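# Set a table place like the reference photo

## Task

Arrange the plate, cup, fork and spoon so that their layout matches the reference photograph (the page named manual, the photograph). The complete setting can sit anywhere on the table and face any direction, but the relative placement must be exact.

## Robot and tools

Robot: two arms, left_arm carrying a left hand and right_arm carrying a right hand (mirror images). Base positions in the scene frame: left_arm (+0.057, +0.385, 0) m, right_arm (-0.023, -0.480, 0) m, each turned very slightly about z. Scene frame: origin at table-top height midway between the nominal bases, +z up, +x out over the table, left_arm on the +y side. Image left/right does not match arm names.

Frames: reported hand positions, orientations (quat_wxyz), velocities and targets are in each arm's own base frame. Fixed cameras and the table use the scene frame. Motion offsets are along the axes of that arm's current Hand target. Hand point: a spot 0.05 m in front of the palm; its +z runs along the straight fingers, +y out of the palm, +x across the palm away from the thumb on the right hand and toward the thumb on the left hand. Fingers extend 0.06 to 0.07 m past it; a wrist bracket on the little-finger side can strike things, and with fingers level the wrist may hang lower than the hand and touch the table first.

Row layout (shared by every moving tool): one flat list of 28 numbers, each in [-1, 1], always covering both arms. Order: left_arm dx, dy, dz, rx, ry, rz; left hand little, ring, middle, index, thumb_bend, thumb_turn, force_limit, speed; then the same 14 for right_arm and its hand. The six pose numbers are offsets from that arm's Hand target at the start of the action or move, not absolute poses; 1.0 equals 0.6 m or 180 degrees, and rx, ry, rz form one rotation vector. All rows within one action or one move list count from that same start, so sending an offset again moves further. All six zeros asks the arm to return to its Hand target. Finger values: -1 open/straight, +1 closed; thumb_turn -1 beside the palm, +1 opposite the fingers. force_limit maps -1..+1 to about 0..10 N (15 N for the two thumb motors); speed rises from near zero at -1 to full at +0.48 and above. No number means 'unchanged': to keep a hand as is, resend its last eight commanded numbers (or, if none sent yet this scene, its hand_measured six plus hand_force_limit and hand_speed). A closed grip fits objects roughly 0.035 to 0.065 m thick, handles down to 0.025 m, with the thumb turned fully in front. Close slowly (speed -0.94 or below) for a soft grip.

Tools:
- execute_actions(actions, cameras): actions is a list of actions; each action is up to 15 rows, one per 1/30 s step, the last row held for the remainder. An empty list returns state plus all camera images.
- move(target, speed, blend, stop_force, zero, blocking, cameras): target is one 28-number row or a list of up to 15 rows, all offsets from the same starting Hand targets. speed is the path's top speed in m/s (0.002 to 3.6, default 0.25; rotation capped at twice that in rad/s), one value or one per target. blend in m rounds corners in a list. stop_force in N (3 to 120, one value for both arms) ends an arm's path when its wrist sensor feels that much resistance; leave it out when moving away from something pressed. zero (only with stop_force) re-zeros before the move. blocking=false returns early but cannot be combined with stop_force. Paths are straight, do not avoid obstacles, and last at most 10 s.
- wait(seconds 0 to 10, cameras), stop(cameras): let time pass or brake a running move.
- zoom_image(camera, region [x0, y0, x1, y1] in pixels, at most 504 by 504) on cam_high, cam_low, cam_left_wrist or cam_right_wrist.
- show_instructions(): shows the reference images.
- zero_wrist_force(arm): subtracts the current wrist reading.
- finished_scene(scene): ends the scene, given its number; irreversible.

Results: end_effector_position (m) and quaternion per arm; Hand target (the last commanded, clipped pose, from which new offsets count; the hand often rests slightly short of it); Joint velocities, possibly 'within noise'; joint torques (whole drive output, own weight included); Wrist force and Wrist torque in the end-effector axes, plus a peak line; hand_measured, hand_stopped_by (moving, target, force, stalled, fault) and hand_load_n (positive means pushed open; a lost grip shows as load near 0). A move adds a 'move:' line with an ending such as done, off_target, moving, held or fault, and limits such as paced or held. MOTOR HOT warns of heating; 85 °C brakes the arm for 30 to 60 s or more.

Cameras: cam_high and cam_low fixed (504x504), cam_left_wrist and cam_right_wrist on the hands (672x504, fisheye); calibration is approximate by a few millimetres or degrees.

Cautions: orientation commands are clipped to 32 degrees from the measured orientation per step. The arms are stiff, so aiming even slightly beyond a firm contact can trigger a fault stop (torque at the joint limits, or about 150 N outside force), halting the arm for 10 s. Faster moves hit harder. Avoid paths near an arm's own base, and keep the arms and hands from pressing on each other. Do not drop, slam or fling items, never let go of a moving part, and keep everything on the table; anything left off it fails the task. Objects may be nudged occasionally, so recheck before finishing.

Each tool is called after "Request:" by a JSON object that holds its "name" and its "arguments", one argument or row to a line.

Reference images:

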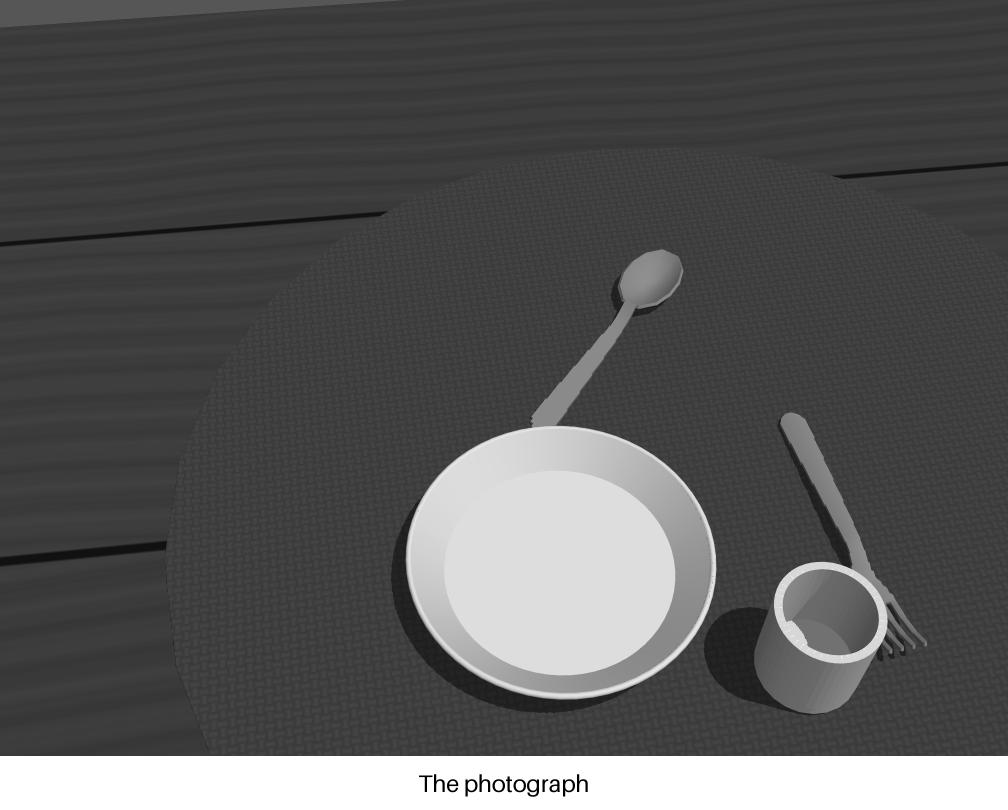

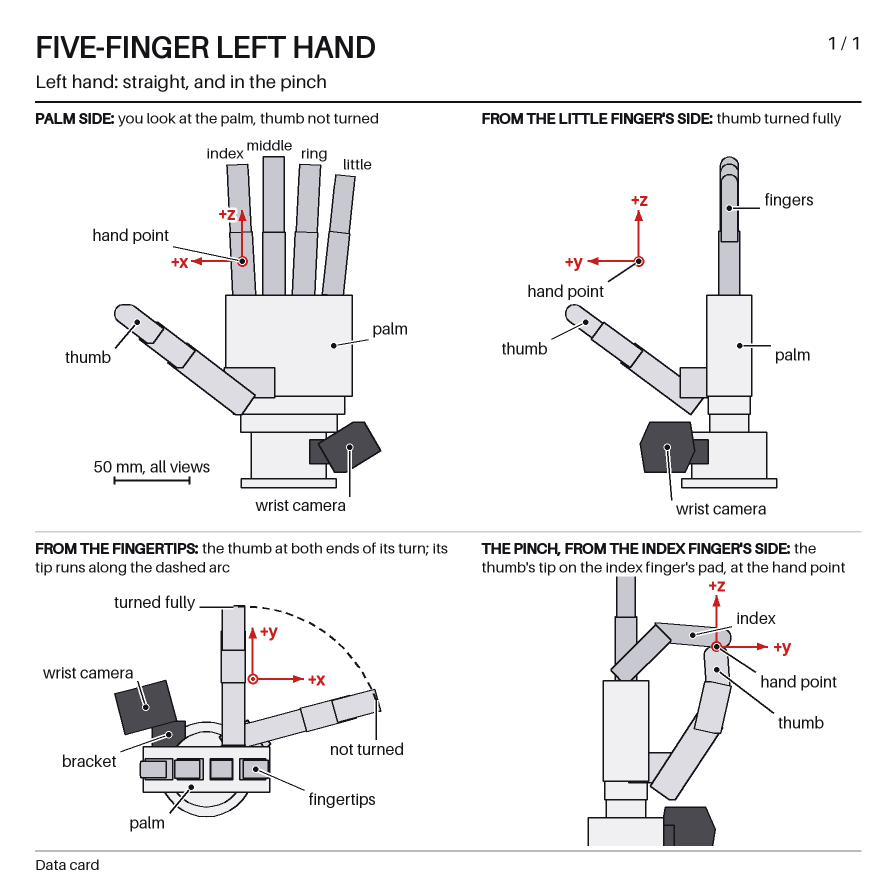

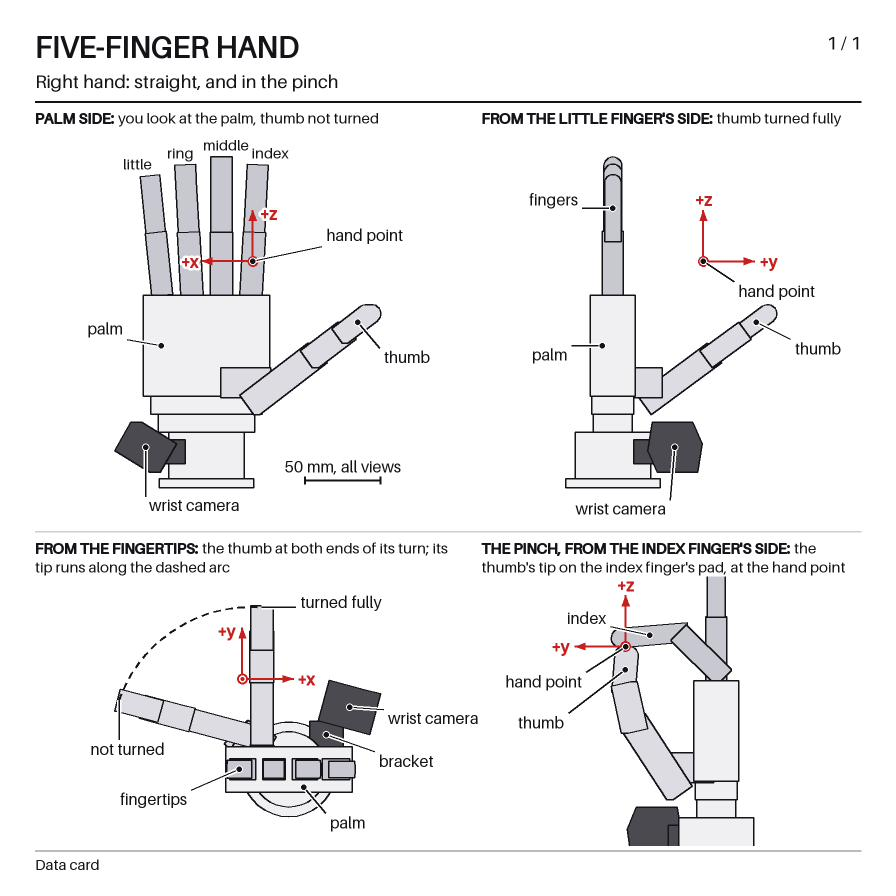

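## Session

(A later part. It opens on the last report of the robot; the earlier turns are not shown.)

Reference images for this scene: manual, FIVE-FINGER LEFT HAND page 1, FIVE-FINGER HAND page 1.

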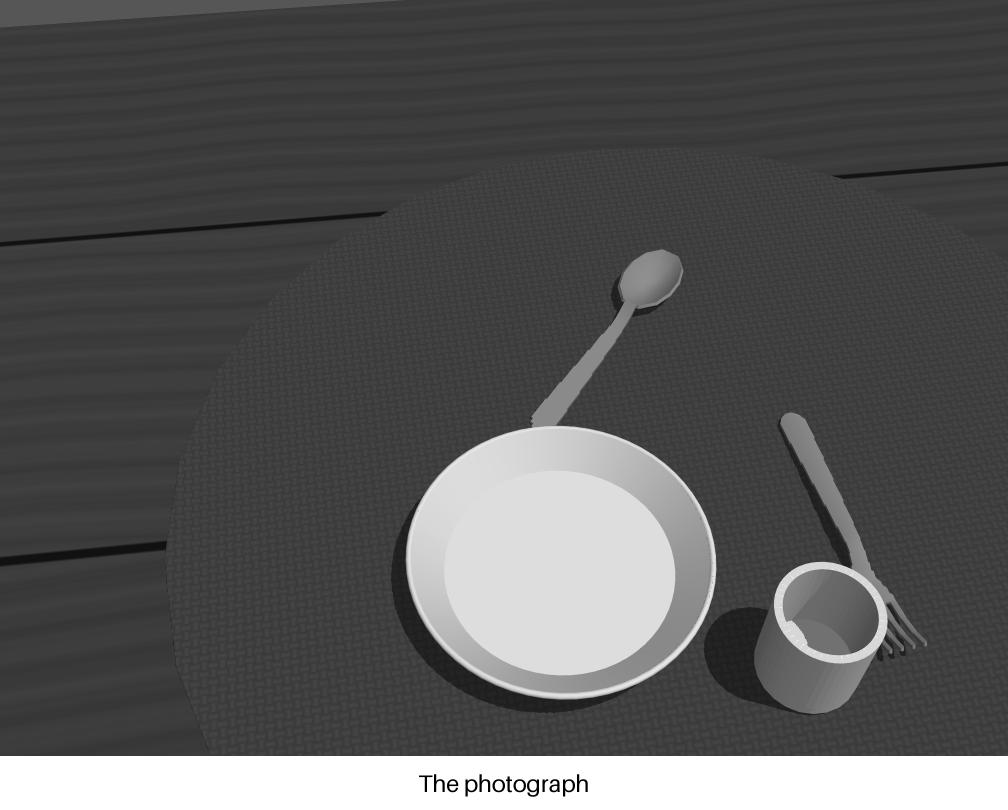

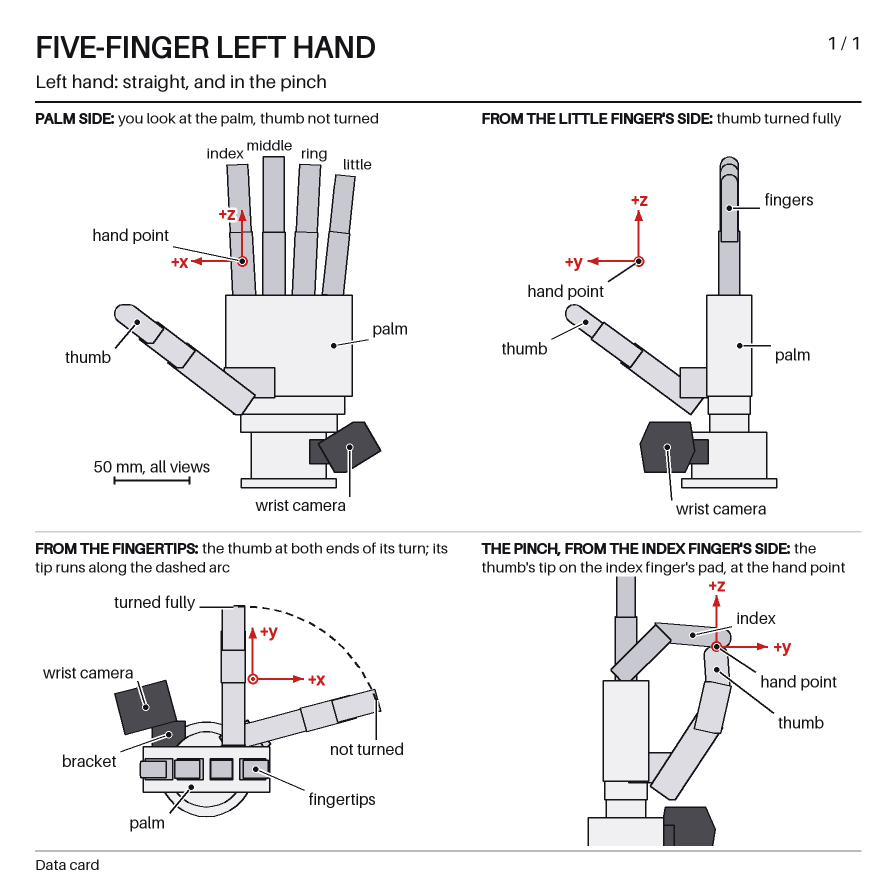

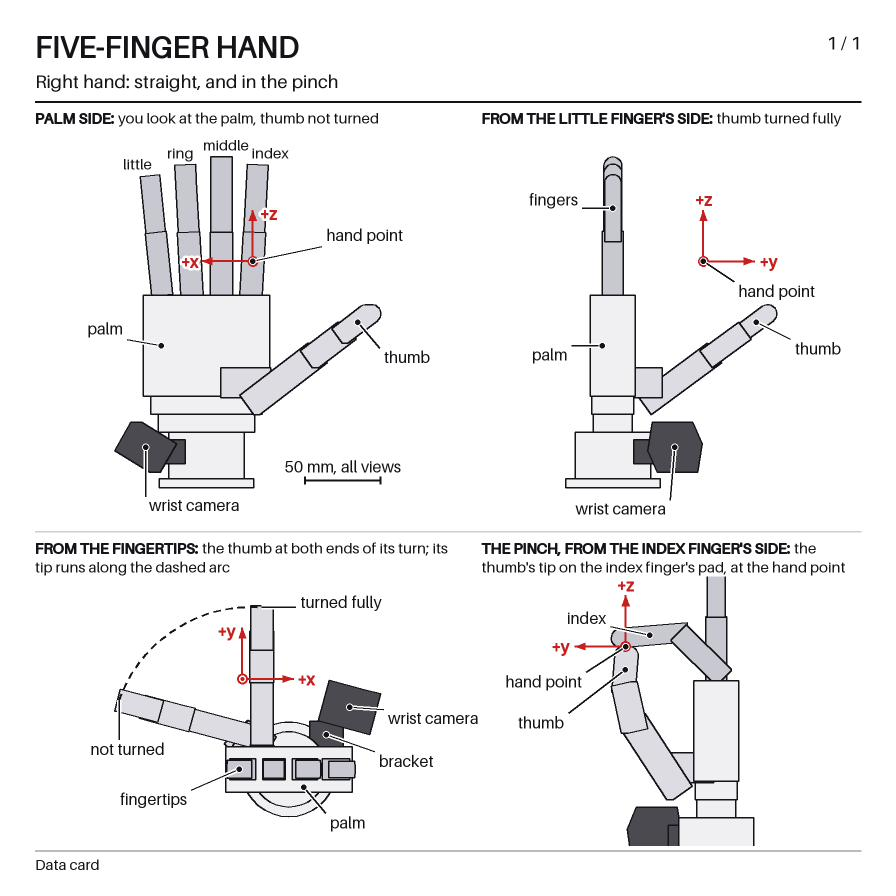

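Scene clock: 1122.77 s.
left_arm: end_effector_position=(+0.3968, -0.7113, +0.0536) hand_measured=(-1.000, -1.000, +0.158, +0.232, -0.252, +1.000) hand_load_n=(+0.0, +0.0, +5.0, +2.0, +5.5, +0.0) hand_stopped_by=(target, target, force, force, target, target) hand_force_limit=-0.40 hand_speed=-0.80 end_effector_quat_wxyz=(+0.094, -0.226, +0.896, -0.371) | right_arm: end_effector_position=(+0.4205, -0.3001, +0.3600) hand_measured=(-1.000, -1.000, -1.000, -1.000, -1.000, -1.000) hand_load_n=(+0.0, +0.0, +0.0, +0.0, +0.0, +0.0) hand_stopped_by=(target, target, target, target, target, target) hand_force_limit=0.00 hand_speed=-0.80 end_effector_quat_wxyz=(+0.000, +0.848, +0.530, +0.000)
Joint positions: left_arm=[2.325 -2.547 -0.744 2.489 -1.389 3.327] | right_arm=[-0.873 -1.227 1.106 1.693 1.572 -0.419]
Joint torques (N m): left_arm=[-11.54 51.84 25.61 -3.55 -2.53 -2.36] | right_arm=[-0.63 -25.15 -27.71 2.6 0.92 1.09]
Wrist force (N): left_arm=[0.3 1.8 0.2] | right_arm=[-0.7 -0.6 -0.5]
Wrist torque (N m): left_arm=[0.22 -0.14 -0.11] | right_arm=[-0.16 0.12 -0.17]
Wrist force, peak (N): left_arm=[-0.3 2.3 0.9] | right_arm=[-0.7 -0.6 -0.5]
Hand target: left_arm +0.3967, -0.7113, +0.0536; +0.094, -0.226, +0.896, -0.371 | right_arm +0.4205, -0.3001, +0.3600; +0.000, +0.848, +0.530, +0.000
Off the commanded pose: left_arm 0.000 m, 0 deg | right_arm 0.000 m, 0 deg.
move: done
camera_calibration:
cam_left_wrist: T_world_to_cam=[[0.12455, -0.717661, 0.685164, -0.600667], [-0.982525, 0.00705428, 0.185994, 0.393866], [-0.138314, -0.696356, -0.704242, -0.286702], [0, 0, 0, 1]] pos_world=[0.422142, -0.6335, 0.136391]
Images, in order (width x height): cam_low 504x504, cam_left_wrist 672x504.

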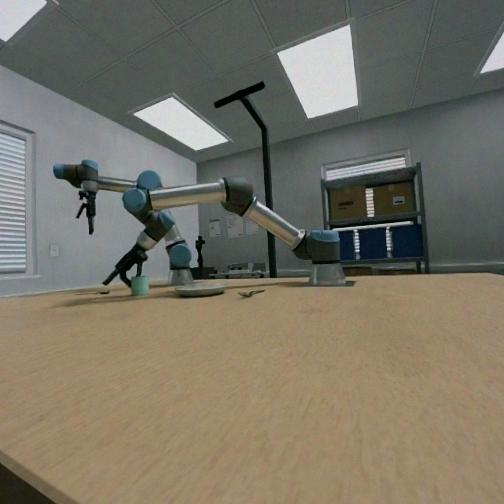

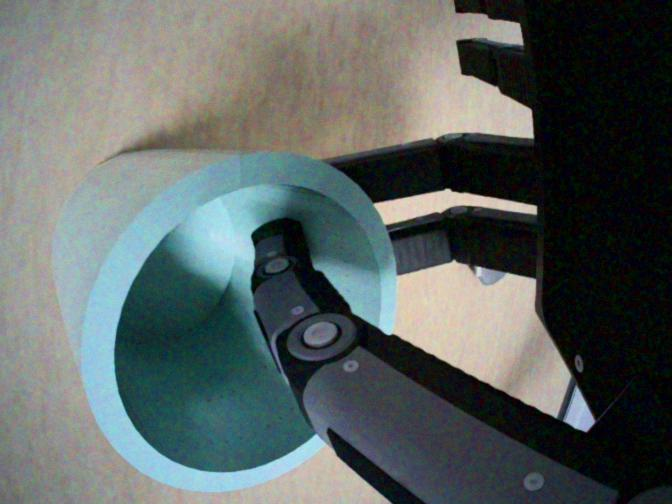

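Request:
{"name": "move", "arguments": {
  "target": [
    [-0.4177,0.2320,-0.2320,0,0,0,-1,-1,0.55,0.55,-0.25,1,-0.4,-0.8,0,0,0,0,0,0,-1,-1,-1,-1,-1,-1,0,-0.8],
    [-0.4040,0.4325,-0.4301,0,0,0,-1,-1,0.55,0.55,-0.25,1,-0.4,-0.8,0,0,0,0,0,0,-1,-1,-1,-1,-1,-1,0,-0.8]
  ],
  "speed": [0.15,0.1],
  "blend": [0.02,0],
  "cameras": ["cam_high","cam_low","cam_left_wrist"]
}}

Request:
{"name": "zoom_image", "arguments": {
  "camera": "cam_high",
  "region": [160, 120, 280, 240]
}}

Scene clock: 1134.47 s.
left_arm: end_effector_position=(+0.4364, -0.2742, +0.0526) hand_measured=(-1.000, -1.000, +0.158, +0.232, -0.252, +1.000) hand_load_n=(+0.0, +0.0, +4.5, +2.0, +5.5, +0.5) hand_stopped_by=(target, target, force, force, target, target) hand_force_limit=-0.40 hand_speed=-0.80 end_effector_quat_wxyz=(+0.094, -0.226, +0.896, -0.371) | right_arm: end_effector_position=(+0.4205, -0.3001, +0.3600) hand_measured=(-1.000, -1.000, -1.000, -1.000, -1.000, -1.000) hand_load_n=(+0.0, +0.0, +0.0, +0.0, +0.0, +0.0) hand_stopped_by=(target, target, target, target, target, target) hand_force_limit=0.00 hand_speed=-0.80 end_effector_quat_wxyz=(+0.000, +0.848, +0.530, +0.000)
Joint positions: left_arm=[3.122 -1.999 -1.779 2.664 -0.908 4.038] | right_arm=[-0.873 -1.227 1.106 1.693 1.572 -0.419]
Joint torques (N m): left_arm=[-2.19 32.24 13.17 0.4 -1.75 -0.56] | right_arm=[-0.24 -25.64 -27.7 2.74 0.9 1.25]
Wrist force (N): left_arm=[0.3 2.0 0.2] | right_arm=[-0.4 -0.5 -0.4]
Wrist torque (N m): left_arm=[0.21 -0.14 -0.05] | right_arm=[-0.16 0.08 -0.15]
Wrist force, peak (N): left_arm=[0.3 3.0 0.4] | right_arm=[-0.6 -0.7 -0.6]
Hand target: left_arm +0.4364, -0.2742, +0.0526; +0.094, -0.226, +0.896, -0.371 | right_arm +0.4205, -0.3001, +0.3600; +0.000, +0.848, +0.530, +0.000
Off the commanded pose: left_arm 0.000 m, 0 deg | right_arm 0.000 m, 0 deg.
move: done
camera_calibration:
cam_left_wrist: T_world_to_cam=[[0.124753, -0.717673, 0.685115, -0.291253], [-0.982486, 0.00697338, 0.186206, 0.429913], [-0.138413, -0.696346, -0.704233, 0.0225782], [0, 0, 0, 1]] pos_world=[0.461843, -0.1963, 0.13539]
Images, in order (width x height): cam_high 504x504, cam_low 504x504, cam_left_wrist 672x504.

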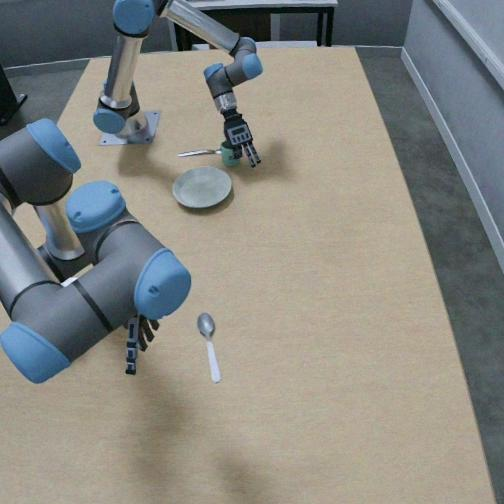

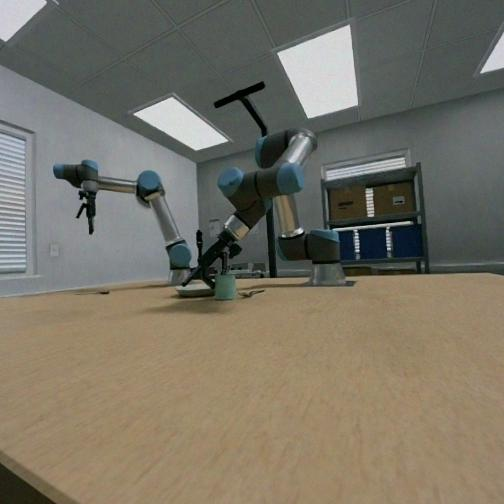

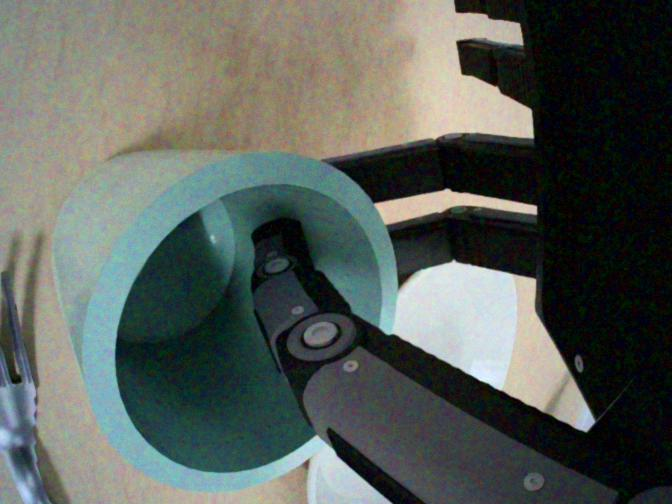

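Scaled by 4.200 from the camera's 504x504 image, which has a finer 720x720 frame.

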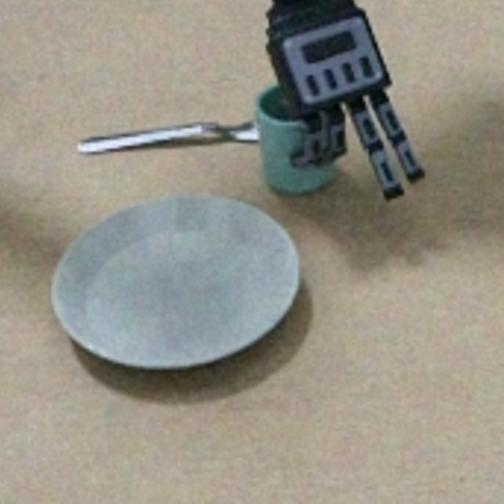

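Request:
{"name": "move", "arguments": {
  "target": [0.0079,-0.0103,0.0103,0,0,0,-1,-1,0.55,0.55,-0.25,1,-0.4,-0.8,0,0,0,0,0,0,-1,-1,-1,-1,-1,-1,0,-0.8],
  "speed": 0.04
}}

Request:
{"name": "move", "arguments": {
  "target": [
    [0,0,0,0,0,0,-1,-1,-0.3,-0.3,-0.25,1,-0.4,-0.5,0,0,0,0,0,0,-1,-1,-1,-1,-1,-1,0,-0.8],
    [0,-0.1178,-0.1178,0,0,0,-1,-1,-0.3,-0.3,-0.25,1,-0.4,-0.5,0,0,0,0,0,0,-1,-1,-1,-1,-1,-1,0,-0.8]
  ],
  "speed": 0.08,
  "cameras": ["cam_high","cam_low","cam_left_wrist"]
}}

Request:
{"name": "zoom_image", "arguments": {
  "camera": "cam_high",
  "region": [160, 120, 260, 220]
}}

Scene clock: 1150.77 s.
left_arm: end_effector_position=(+0.4364, -0.2842, +0.0526) hand_measured=(-1.000, -1.000, +0.158, +0.232, -0.252, +1.000) hand_load_n=(+0.0, +0.0, +5.0, +1.5, +5.0, +0.5) hand_stopped_by=(target, target, force, force, target, target) hand_force_limit=-0.40 hand_speed=-0.80 end_effector_quat_wxyz=(+0.094, -0.226, +0.896, -0.371) end_effector_velocity=(+0.001, +0.001, +0.000) end_effector_angular_velocity=(+0.000, -0.004, -0.001) | right_arm: end_effector_position=(+0.4205, -0.3001, +0.3600) hand_measured=(-1.000, -1.000, -1.000, -1.000, -1.000, -1.000) hand_load_n=(+0.0, +0.0, +0.0, +0.0, +0.0, +0.0) hand_stopped_by=(target, target, target, target, target, target) hand_force_limit=0.00 hand_speed=-0.80 end_effector_quat_wxyz=(+0.000, +0.848, +0.530, +0.000)
Joint positions: left_arm=[3.097 -2.002 -1.769 2.675 -0.919 4.01] | right_arm=[-0.873 -1.227 1.106 1.693 1.572 -0.419]
Joint velocities: left_arm=[0.003 0.001 -0.001 0.001 0.002 0.005] | right_arm=[within noise]
Joint torques (N m): left_arm=[13.84 31.85 11.79 -2.11 1.24 2.03] | right_arm=[-1.58 -25.88 -27.85 2.52 0.75 1.05]
Wrist force (N): left_arm=[0.5 2.2 0.3] | right_arm=[-0.5 -0.6 -0.7]
Wrist torque (N m): left_arm=[0.22 -0.15 -0.05] | right_arm=[-0.14 0.10 -0.16]
Wrist force, peak (N): left_arm=[0.1 2.5 0.6] | right_arm=[-0.2 -0.9 -0.5]
Hand target: left_arm +0.4363, -0.2841, +0.0526; +0.094, -0.226, +0.896, -0.371 | right_arm +0.4205, -0.3001, +0.3600; +0.000, +0.848, +0.530, +0.000
Off the commanded pose: left_arm 0.000 m, 0 deg | right_arm 0.000 m, 0 deg.
move: done

Scene clock: 1153.10 s.
left_arm: end_effector_position=(+0.4364, -0.2841, +0.1526) hand_measured=(-1.000, -1.000, -0.300, -0.300, -0.250, +1.000) hand_load_n=(+0.0, +0.0, +0.0, +0.0, +0.0, +0.0) hand_stopped_by=(target, target, target, target, target, target) hand_force_limit=-0.40 hand_speed=-0.50 end_effector_quat_wxyz=(+0.094, -0.226, +0.896, -0.371) | right_arm: end_effector_position=(+0.4205, -0.3001, +0.3600) hand_measured=(-1.000, -1.000, -1.000, -1.000, -1.000, -1.000) hand_load_n=(+0.0, +0.0, +0.0, +0.0, +0.0, +0.0) hand_stopped_by=(target, target, target, target, target, target) hand_force_limit=0.00 hand_speed=-0.80 end_effector_quat_wxyz=(+0.000, +0.848, +0.530, +0.000)
Joint positions: left_arm=[3.097 -1.886 -1.645 2.435 -0.919 4.01] | right_arm=[-0.873 -1.227 1.106 1.693 1.572 -0.419]
Joint torques (N m): left_arm=[-5.74 26.91 11.53 -0.27 2.76 1.84] | right_arm=[-0.58 -25.05 -27.77 2.5 0.85 1.22]
Wrist force (N): left_arm=[0.3 0.6 -1.1] | right_arm=[-0.4 -0.5 -0.5]
Wrist torque (N m): left_arm=[0.12 -0.15 -0.05] | right_arm=[-0.14 0.07 -0.15]
Wrist force, peak (N): left_arm=[0.1 2.0 0.3] | right_arm=[-0.4 -0.6 -0.7]
Hand target: left_arm +0.4363, -0.2841, +0.1526; +0.094, -0.226, +0.896, -0.371 | right_arm +0.4205, -0.3001, +0.3600; +0.000, +0.848, +0.530, +0.000
Off the commanded pose: left_arm 0.000 m, 0 deg | right_arm 0.000 m, 0 deg.
move: done
camera_calibration:
cam_left_wrist: T_world_to_cam=[[0.124544, -0.717709, 0.685115, -0.366772], [-0.982528, 0.00703893, 0.185983, 0.411366], [-0.138304, -0.696307, -0.704293, 0.0859255], [0, 0, 0, 1]] pos_world=[0.461742, -0.206301, 0.235291]
Images, in order (width x height): cam_high 504x504, cam_low 504x504, cam_left_wrist 672x504.

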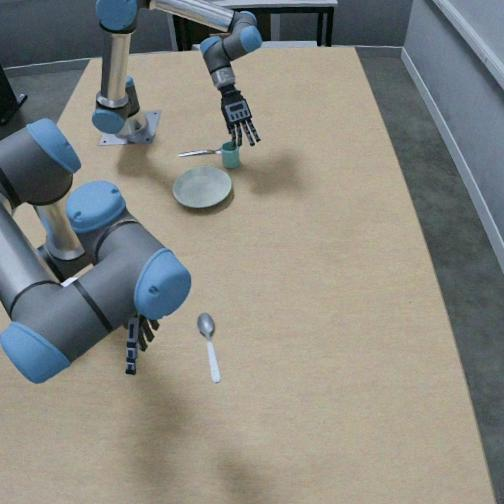

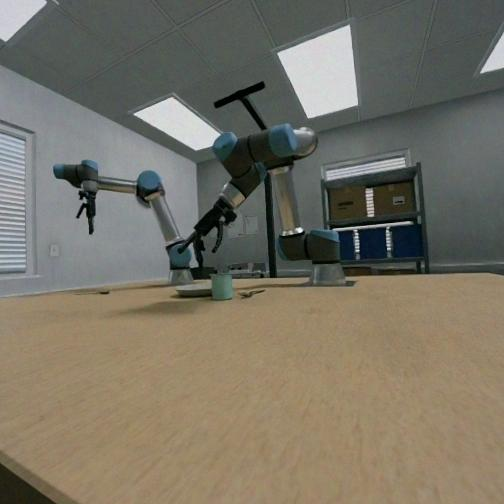

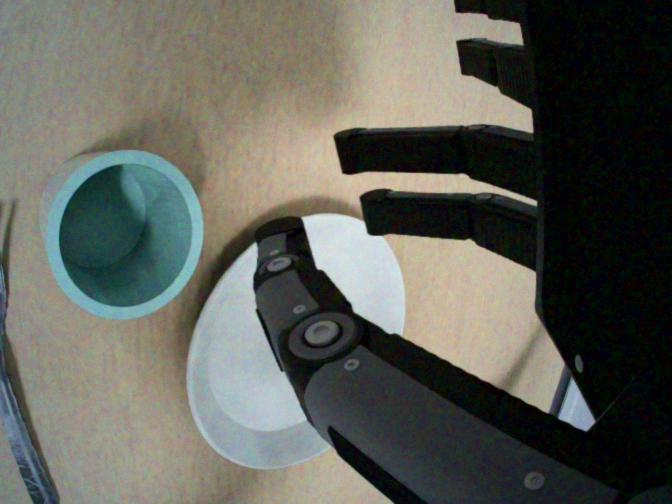

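Scaled by 5.040 from the camera's 504x504 image, which has a finer 720x720 frame.

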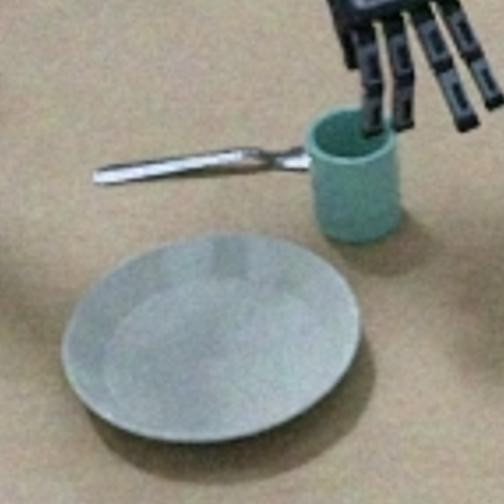

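Request:
{"name": "move", "arguments": {
  "target": [
    [0,-0.1178,-0.1178,0,0,0,-1,-1,-0.3,-0.3,-0.25,1,-0.4,-0.5,0.3210,-0.0233,0.2,0,0,0,-0.2,-0.2,-1,-0.2,-1,-1,0,0],
    [-0.4708,0.1852,-0.4845,0,0,0,-1,-1,-0.3,-0.3,-0.25,1,-0.4,-0.5,0.3210,-0.0233,0.4,0,0,0,-0.2,-0.2,-1,-0.2,-1,-1,0,0]
  ],
  "speed": 0.25,
  "cameras": ["all"]
}}

Request:
{"name": "zoom_image", "arguments": {
  "camera": "cam_high",
  "region": [150, 270, 270, 390]
}}

Scene clock: 1201.87 s.
left_arm: end_effector_position=(+0.5501, +0.1000, +0.2795) hand_measured=(-1.000, -1.000, -0.300, -0.300, -0.250, +1.000) hand_load_n=(+0.0, +0.0, +0.0, +0.0, +0.0, +0.0) hand_stopped_by=(target, target, target, target, target, target) hand_force_limit=-0.40 hand_speed=-0.50 end_effector_quat_wxyz=(+0.094, -0.226, +0.896, -0.371) | right_arm: end_effector_position=(+0.4922, -0.1210, +0.1198) hand_measured=(-0.200, -0.200, -1.000, -0.200, -1.000, -1.000) hand_load_n=(+0.0, +0.0, +0.0, +0.0, +0.0, +0.0) hand_stopped_by=(target, target, target, target, target, target) hand_force_limit=0.00 hand_speed=0.00 end_effector_quat_wxyz=(+0.000, +0.848, +0.530, -0.001)
Joint positions: left_arm=[3.806 -2.213 -0.981 1.456 -0.8 4.951] | right_arm=[-0.443 -1.119 1.581 1.109 1.571 0.011]
Joint torques (N m): left_arm=[8.14 35.78 29.37 -4.42 4.05 1.07] | right_arm=[-7.85 -43.63 -26.01 3.02 -0.92 -1.27]
Wrist force (N): left_arm=[0.4 0.7 -0.9] | right_arm=[-0.1 -0.5 -0.3]
Wrist torque (N m): left_arm=[0.12 -0.15 -0.04] | right_arm=[-0.13 0.03 -0.04]
Wrist force, peak (N): left_arm=[-1.1 1.8 -2.1] | right_arm=[-2.0 -0.3 -1.7]
Hand target: left_arm +0.5501, +0.1000, +0.2796; +0.094, -0.226, +0.896, -0.371 | right_arm +0.4922, -0.1210, +0.1199; +0.000, +0.848, +0.530, +0.000
Off the commanded pose: left_arm 0.000 m, 0 deg | right_arm 0.000 m, 0 deg.
move: done
camera_calibration:
cam_left_wrist: T_world_to_cam=[[0.124573, -0.717875, 0.684936, -0.192206], [-0.982495, 0.00711879, 0.186153, 0.496761], [-0.13851, -0.696136, -0.704422, 0.458694], [0, 0, 0, 1]] pos_world=[0.575543, 0.177798, 0.36229]
cam_right_wrist: T_world_to_cam=[[0.987076, -0.155884, 0.0371693, -0.516582], [-0.15072, -0.824227, 0.545833, -0.0950722], [-0.0544507, -0.544381, -0.837069, 0.178615], [0, 0, 0, 1]] pos_world=[0.505302, -0.0616535, 0.220607]

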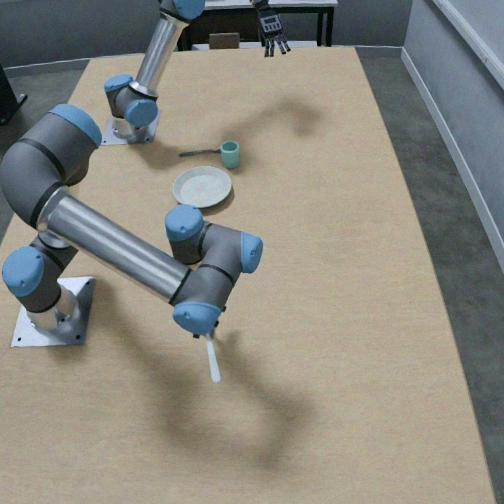

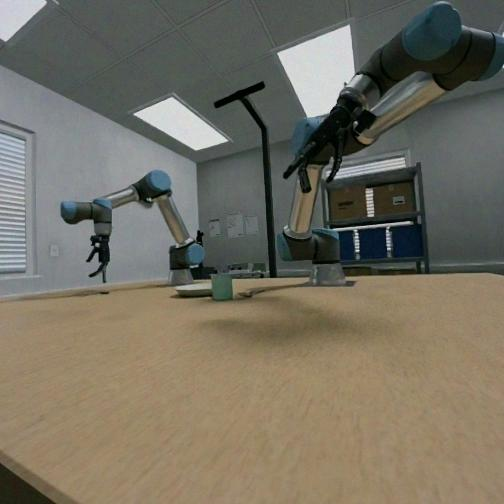

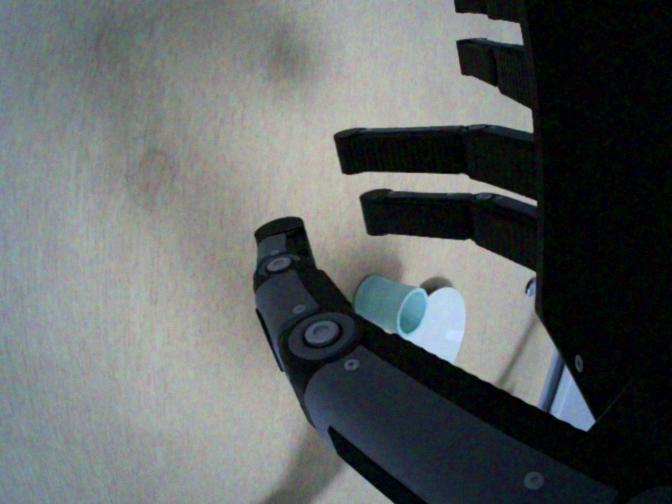

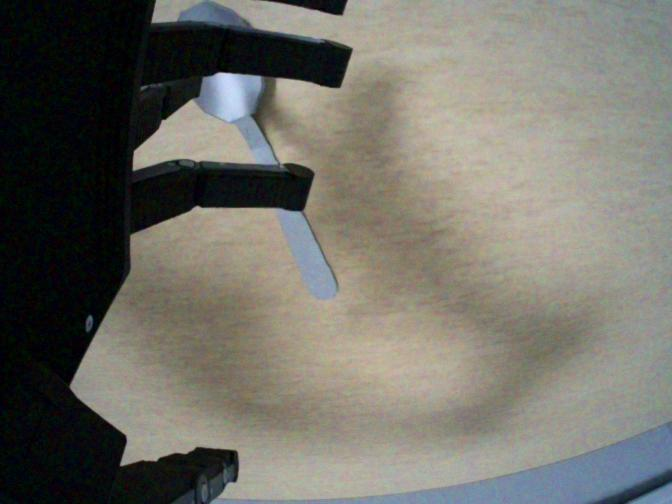

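Scaled by 4.200 from the camera's 504x504 image, which has a finer 720x720 frame.

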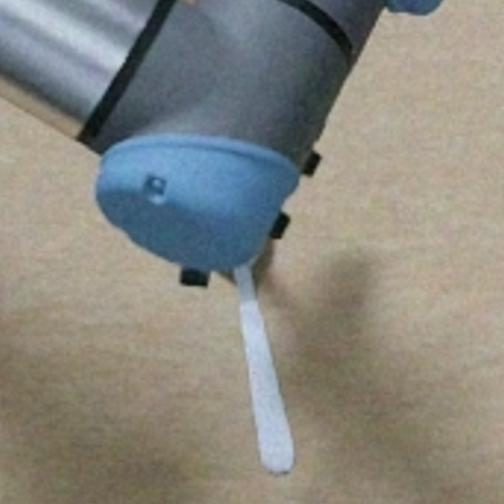

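Request:
{"name": "move", "arguments": {
  "target": [0,0,0,0,0,0,-1,-1,-0.3,-0.3,-0.25,1,-0.4,-0.5,0,0,0.05,0,0,0,-0.2,-0.2,-1,-0.2,-1,-1,0,0],
  "speed": 0.06,
  "cameras": ["cam_right_wrist"]
}}

Request:
{"name": "zoom_image", "arguments": {
  "camera": "cam_right_wrist",
  "region": [100, 0, 400, 225]
}}

Scene clock: 1213.17 s.
left_arm: end_effector_position=(+0.5501, +0.1000, +0.2796) hand_measured=(-1.000, -1.000, -0.300, -0.300, -0.250, +1.000) hand_load_n=(+0.0, +0.0, +0.0, +0.0, +0.0, +0.0) hand_stopped_by=(target, target, target, target, target, target) hand_force_limit=-0.40 hand_speed=-0.50 end_effector_quat_wxyz=(+0.094, -0.226, +0.896, -0.371) | right_arm: end_effector_position=(+0.4921, -0.1210, +0.0898) hand_measured=(-0.200, -0.200, -1.000, -0.200, -1.000, -1.000) hand_load_n=(+0.0, +0.0, +0.0, +0.0, +0.0, +0.0) hand_stopped_by=(target, target, target, target, target, target) hand_force_limit=0.00 hand_speed=0.00 end_effector_quat_wxyz=(+0.000, +0.848, +0.530, -0.001)
Joint positions: left_arm=[3.806 -2.213 -0.981 1.455 -0.8 4.951] | right_arm=[-0.443 -1.085 1.616 1.041 1.571 0.011]
Joint torques (N m): left_arm=[13.71 36.34 27.69 -5.44 4.01 2.01] | right_arm=[-7.72 -43.66 -24.43 4.26 -0.94 -1.16]
Wrist force (N): left_arm=[0.5 0.9 -1.1] | right_arm=[0.0 -0.6 -0.2]
Wrist torque (N m): left_arm=[0.17 -0.17 -0.03] | right_arm=[-0.15 0.02 -0.03]
Wrist force, peak (N): left_arm=[0.0 0.9 -1.4] | right_arm=[-0.2 -0.7 -0.9]
Hand target: left_arm +0.5501, +0.1000, +0.2796; +0.094, -0.226, +0.896, -0.371 | right_arm +0.4922, -0.1210, +0.0899; +0.000, +0.848, +0.530, +0.000
Off the commanded pose: left_arm 0.000 m, 0 deg | right_arm 0.000 m, 0 deg.
move: done
camera_calibration:
cam_right_wrist: T_world_to_cam=[[0.987091, -0.155803, 0.0371151, -0.51536], [-0.150623, -0.824243, 0.545835, -0.0787628], [-0.0544509, -0.544379, -0.83707, 0.153498], [0, 0, 0, 1]] pos_world=[0.505202, -0.0616536, 0.190607]
Images, in order (width x height): cam_right_wrist 672x504.

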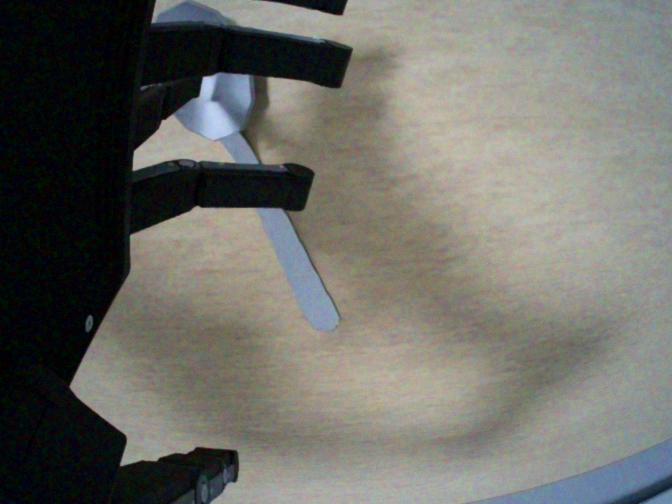

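Scaled by 1.680 from the camera's 672x504 image, which has a finer 960x720 frame.

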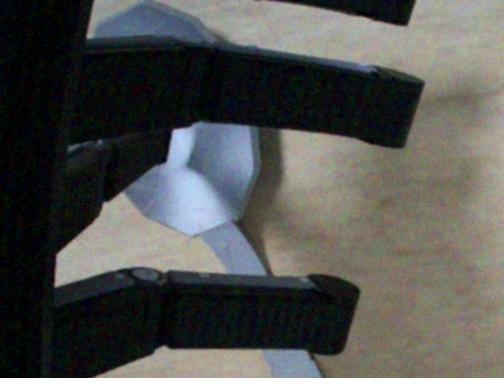

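Request:
{"name": "move", "arguments": {
  "target": [
    [0,0,0,0,0,0,-1,-1,-0.3,-0.3,-0.25,1,-0.4,-0.5,0.0045,-0.0022,0.01,0,0,0,-0.2,-0.2,-1,-0.2,-1,-1,0,0],
    [0,0,0,0,0,0,-1,-1,-0.3,-0.3,-0.25,1,-0.4,-0.5,0.0045,-0.0022,0.05,0,0,0,-0.2,-0.2,-1,-0.2,-1,-1,0,0]
  ],
  "speed": 0.015,
  "stop_force": 3,
  "cameras": ["cam_right_wrist","cam_high"]
}}

Request:
{"name": "zoom_image", "arguments": {
  "camera": "cam_right_wrist",
  "region": [100, 0, 400, 225]
}}

Scene clock: 1225.87 s.
left_arm: end_effector_position=(+0.5501, +0.1000, +0.2796) hand_measured=(-1.000, -1.000, -0.300, -0.300, -0.250, +1.000) hand_load_n=(-0.5, +0.0, +0.0, +0.0, +0.0, +0.0) hand_stopped_by=(target, target, target, target, target, target) hand_force_limit=-0.40 hand_speed=-0.50 end_effector_quat_wxyz=(+0.094, -0.226, +0.896, -0.371) | right_arm: end_effector_position=(+0.4922, -0.1180, +0.0728) hand_measured=(-0.200, -0.200, -1.000, -0.200, -1.000, -1.000) hand_load_n=(+0.0, +0.0, +0.0, +0.0, +0.0, +0.0) hand_stopped_by=(target, target, target, target, target, target) hand_force_limit=0.00 hand_speed=0.00 end_effector_quat_wxyz=(+0.000, +0.848, +0.530, +0.000)
Joint positions: left_arm=[3.806 -2.213 -0.981 1.455 -0.8 4.951] | right_arm=[-0.437 -1.065 1.635 1.002 1.571 0.017]
Joint torques (N m): left_arm=[13.61 34.69 28.49 -5.22 3.91 2.12] | right_arm=[-6.13 -45.09 -25.08 3.84 -0.8 -0.84]
Wrist force (N): left_arm=[0.1 1.0 -1.0] | right_arm=[-0.1 -0.4 -2.5]
Wrist torque (N m): left_arm=[0.18 -0.12 -0.06] | right_arm=[0.01 0.12 -0.13]
Wrist force, peak (N): left_arm=[0.3 0.8 -1.5] | right_arm=[0.1 -0.3 -13.0]
Hand target: left_arm +0.5501, +0.1000, +0.2796; +0.094, -0.226, +0.896, -0.371 | right_arm +0.4922, -0.1180, +0.0728; +0.000, +0.848, +0.530, +0.000 (not the last commanded pose)
Off the commanded pose: left_arm 0.000 m, 0 deg | right_arm 0.013 m, 0 deg.
move: contact (right_arm); path passed 1 of 2 targets
camera_calibration:
cam_right_wrist: T_world_to_cam=[[0.987083, -0.155816, 0.0372647, -0.514285], [-0.150708, -0.824161, 0.545935, -0.0669802], [-0.0543532, -0.5445, -0.836998, 0.140832], [0, 0, 0, 1]] pos_world=[0.505202, -0.0586534, 0.173607]
Images, in order (width x height): cam_high 504x504, cam_right_wrist 672x504.

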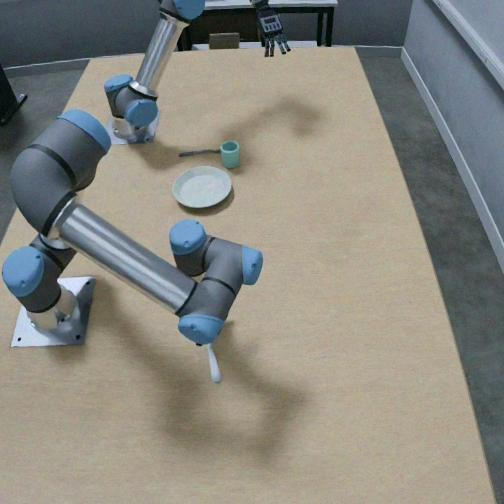

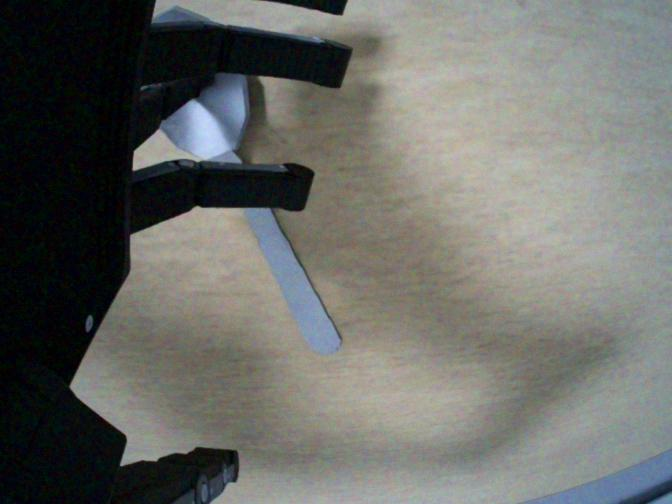

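Scaled by 1.680 from the camera's 672x504 image, which has a finer 960x720 frame.

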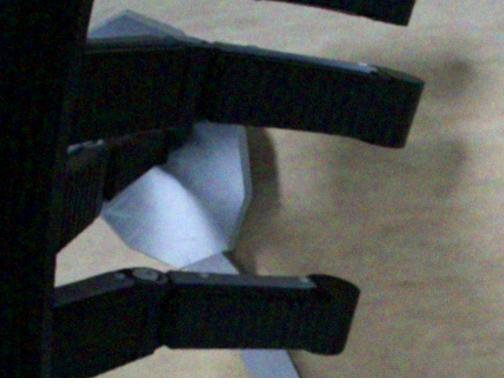

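Request:
{"name": "move", "arguments": {
  "target": [
    [0,0,0,0,0,0,-1,-1,-0.3,-0.3,-0.25,1,-0.4,-0.5,0,0,-0.0017,0,0,0,-0.2,-0.2,-1,-0.2,-1,-1,0,0],
    [0,0,0,0,0,0,-1,-1,-0.3,-0.3,-0.25,1,-0.4,-0.5,0.1,-0.1011,-0.0017,0,0,0,-0.2,-0.2,-1,-0.2,-1,-1,0,0]
  ],
  "speed": [0.05,0.06],
  "cameras": ["cam_right_wrist","cam_high"]
}}

Request:
{"name": "zoom_image", "arguments": {
  "camera": "cam_right_wrist",
  "region": [100, 0, 400, 225]
}}

Scene clock: 1243.83 s.
left_arm: end_effector_position=(+0.5501, +0.1000, +0.2796) hand_measured=(-1.000, -1.000, -0.300, -0.300, -0.250, +1.000) hand_load_n=(+0.0, +0.0, +0.0, +0.0, +0.0, +0.0) hand_stopped_by=(target, target, target, target, target, target) hand_force_limit=-0.40 hand_speed=-0.50 end_effector_quat_wxyz=(+0.094, -0.226, +0.896, -0.371) | right_arm: end_effector_position=(+0.4640, -0.0375, +0.0739) hand_measured=(-0.200, -0.200, -1.000, -0.200, -1.000, -1.000) hand_load_n=(+0.0, +0.5, +0.0, +0.0, +0.0, +0.0) hand_stopped_by=(target, target, target, target, target, target) hand_force_limit=0.00 hand_speed=0.00 end_effector_quat_wxyz=(+0.000, +0.848, +0.530, +0.000)
Joint positions: left_arm=[3.806 -2.213 -0.981 1.455 -0.8 4.951] | right_arm=[-0.28 -1.134 1.74 0.965 1.571 0.174]
Joint torques (N m): left_arm=[13.12 36.07 26.6 -5.31 4.01 2.03] | right_arm=[-7.42 -23.06 -26.07 3.68 -0.42 -1.53]
Wrist force (N): left_arm=[0.3 0.8 -1.1] | right_arm=[-0.6 -0.5 -0.5]
Wrist torque (N m): left_arm=[0.15 -0.15 -0.04] | right_arm=[-0.10 0.12 -0.05]
Wrist force, peak (N): left_arm=[0.3 0.7 -1.4] | right_arm=[-0.1 -0.5 -3.2]
Hand target: left_arm +0.5501, +0.1000, +0.2796; +0.094, -0.226, +0.896, -0.371 | right_arm +0.4640, -0.0375, +0.0738; +0.000, +0.848, +0.530, +0.000
Off the commanded pose: left_arm 0.000 m, 0 deg | right_arm 0.000 m, 0 deg.
move: done
camera_calibration:
cam_right_wrist: T_world_to_cam=[[0.987069, -0.155818, 0.0376189, -0.473986], [-0.150908, -0.824183, 0.545847, -0.00529187], [-0.0540479, -0.544466, -0.83704, 0.183967], [0, 0, 0, 1]] pos_world=[0.477002, 0.0219466, 0.174707]
Images, in order (width x height): cam_high 504x504, cam_right_wrist 672x504.

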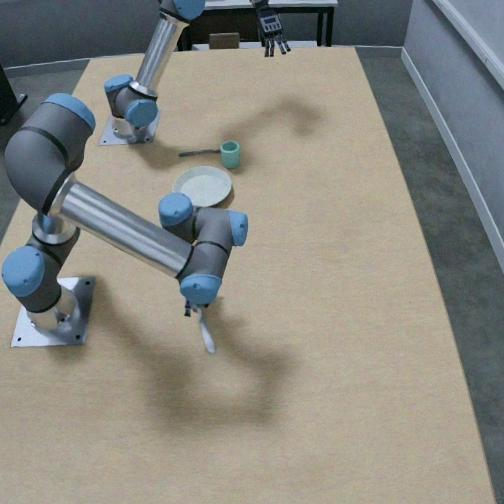

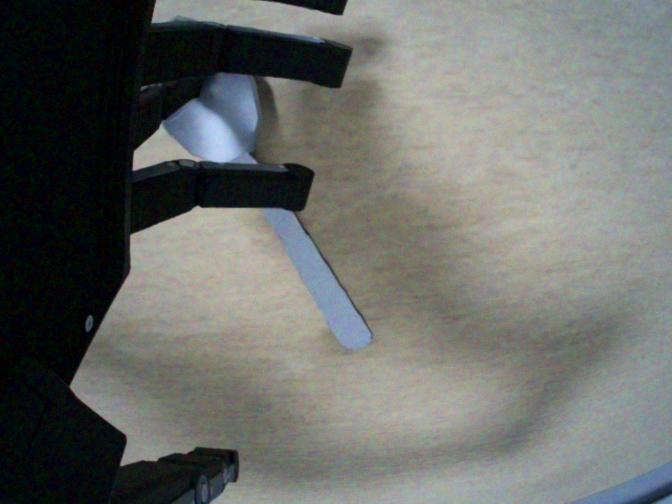

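Scaled by 1.680 from the camera's 672x504 image, which has a finer 960x720 frame.

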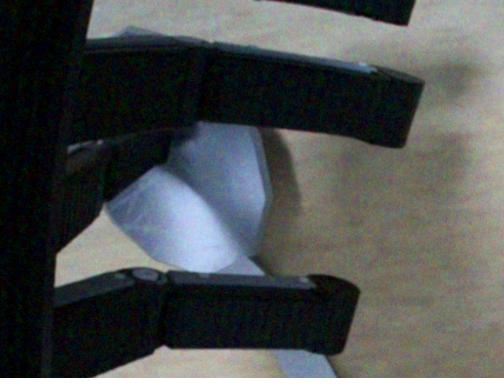

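Request:
{"name": "move", "arguments": {
  "target": [
    [0,0,0,0,0,0,-1,-1,-0.3,-0.3,-0.25,1,-0.4,-0.5,0.4418,-0.4469,0,0,0,0,-0.2,-0.2,-1,-0.2,-1,-1,0,0],
    [0,0,0,0,0,0,-1,-1,-0.3,-0.3,-0.25,1,-0.4,-0.5,0.6495,-0.5119,0,0,0,0,-0.2,-0.2,-1,-0.2,-1,-1,0,0]
  ],
  "speed": 0.1,
  "blend": [0.02,0],
  "cameras": ["cam_right_wrist","cam_high"]
}}

Request:
{"name": "zoom_image", "arguments": {
  "camera": "cam_high",
  "region": [130, 120, 250, 240]
}}

Scene clock: 1253.07 s.
left_arm: end_effector_position=(+0.5501, +0.1000, +0.2796) hand_measured=(-1.000, -1.000, -0.300, -0.300, -0.250, +1.000) hand_load_n=(+0.0, +0.0, +0.0, +0.0, +0.5, +0.0) hand_stopped_by=(target, target, target, target, target, target) hand_force_limit=-0.40 hand_speed=-0.50 end_effector_quat_wxyz=(+0.094, -0.226, +0.896, -0.371) | right_arm: end_effector_position=(+0.3588, +0.4474, +0.0737) hand_measured=(-0.200, -0.200, -1.000, -0.200, -1.000, -1.000) hand_load_n=(+0.0, +0.0, +0.5, +0.0, +0.0, +0.0) hand_stopped_by=(target, target, target, target, target, target) hand_force_limit=0.00 hand_speed=0.00 end_effector_quat_wxyz=(+0.000, +0.848, +0.530, +0.000)
Joint positions: left_arm=[3.806 -2.213 -0.981 1.455 -0.8 4.951] | right_arm=[0.779 -0.757 1.096 1.232 1.57 1.233]
Joint torques (N m): left_arm=[12.33 36.62 25.35 -5.17 3.95 1.95] | right_arm=[-5.47 -41.14 -25.98 1.01 1.18 -0.28]
Wrist force (N): left_arm=[0.4 0.7 -1.3] | right_arm=[0.5 -1.9 -5.4]
Wrist torque (N m): left_arm=[0.14 -0.16 -0.04] | right_arm=[0.24 0.31 -0.02]
Wrist force, peak (N): left_arm=[0.4 1.1 -1.2] | right_arm=[0.7 -1.8 -6.0]
Hand target: left_arm +0.5501, +0.1000, +0.2796; +0.094, -0.226, +0.896, -0.371 | right_arm +0.3589, +0.4474, +0.0738; +0.000, +0.848, +0.530, +0.000
Off the commanded pose: left_arm 0.000 m, 0 deg | right_arm 0.000 m, 0 deg.
move: done
camera_calibration:
cam_right_wrist: T_world_to_cam=[[0.987098, -0.155735, 0.0372105, -0.294664], [-0.150611, -0.824177, 0.545938, 0.378474], [-0.0543535, -0.544498, -0.836999, 0.442254], [0, 0, 0, 1]] pos_world=[0.371902, 0.506847, 0.174507]
Images, in order (width x height): cam_high 504x504, cam_right_wrist 672x504.

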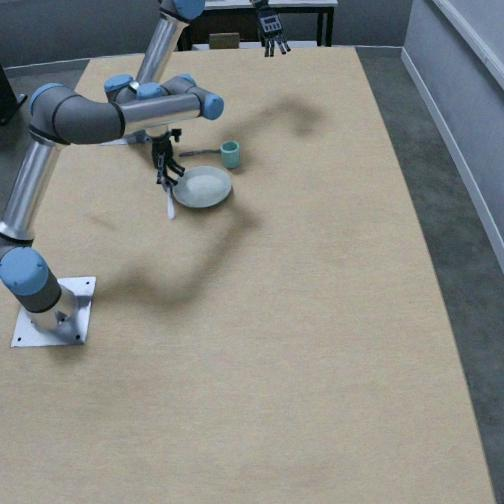

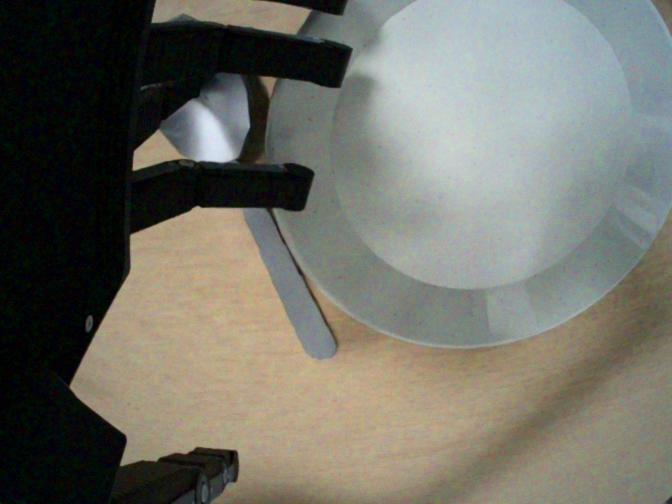

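Scaled by 4.200 from the camera's 504x504 image, which has a finer 720x720 frame.

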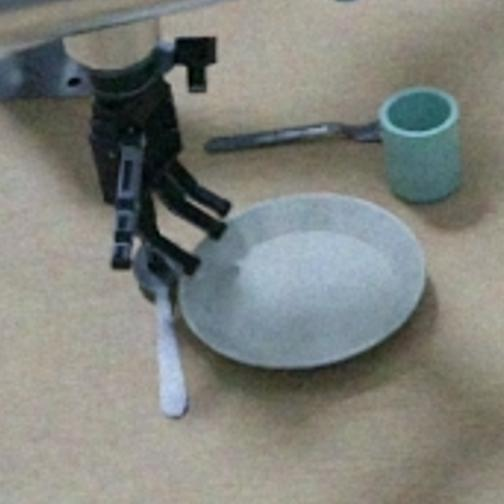

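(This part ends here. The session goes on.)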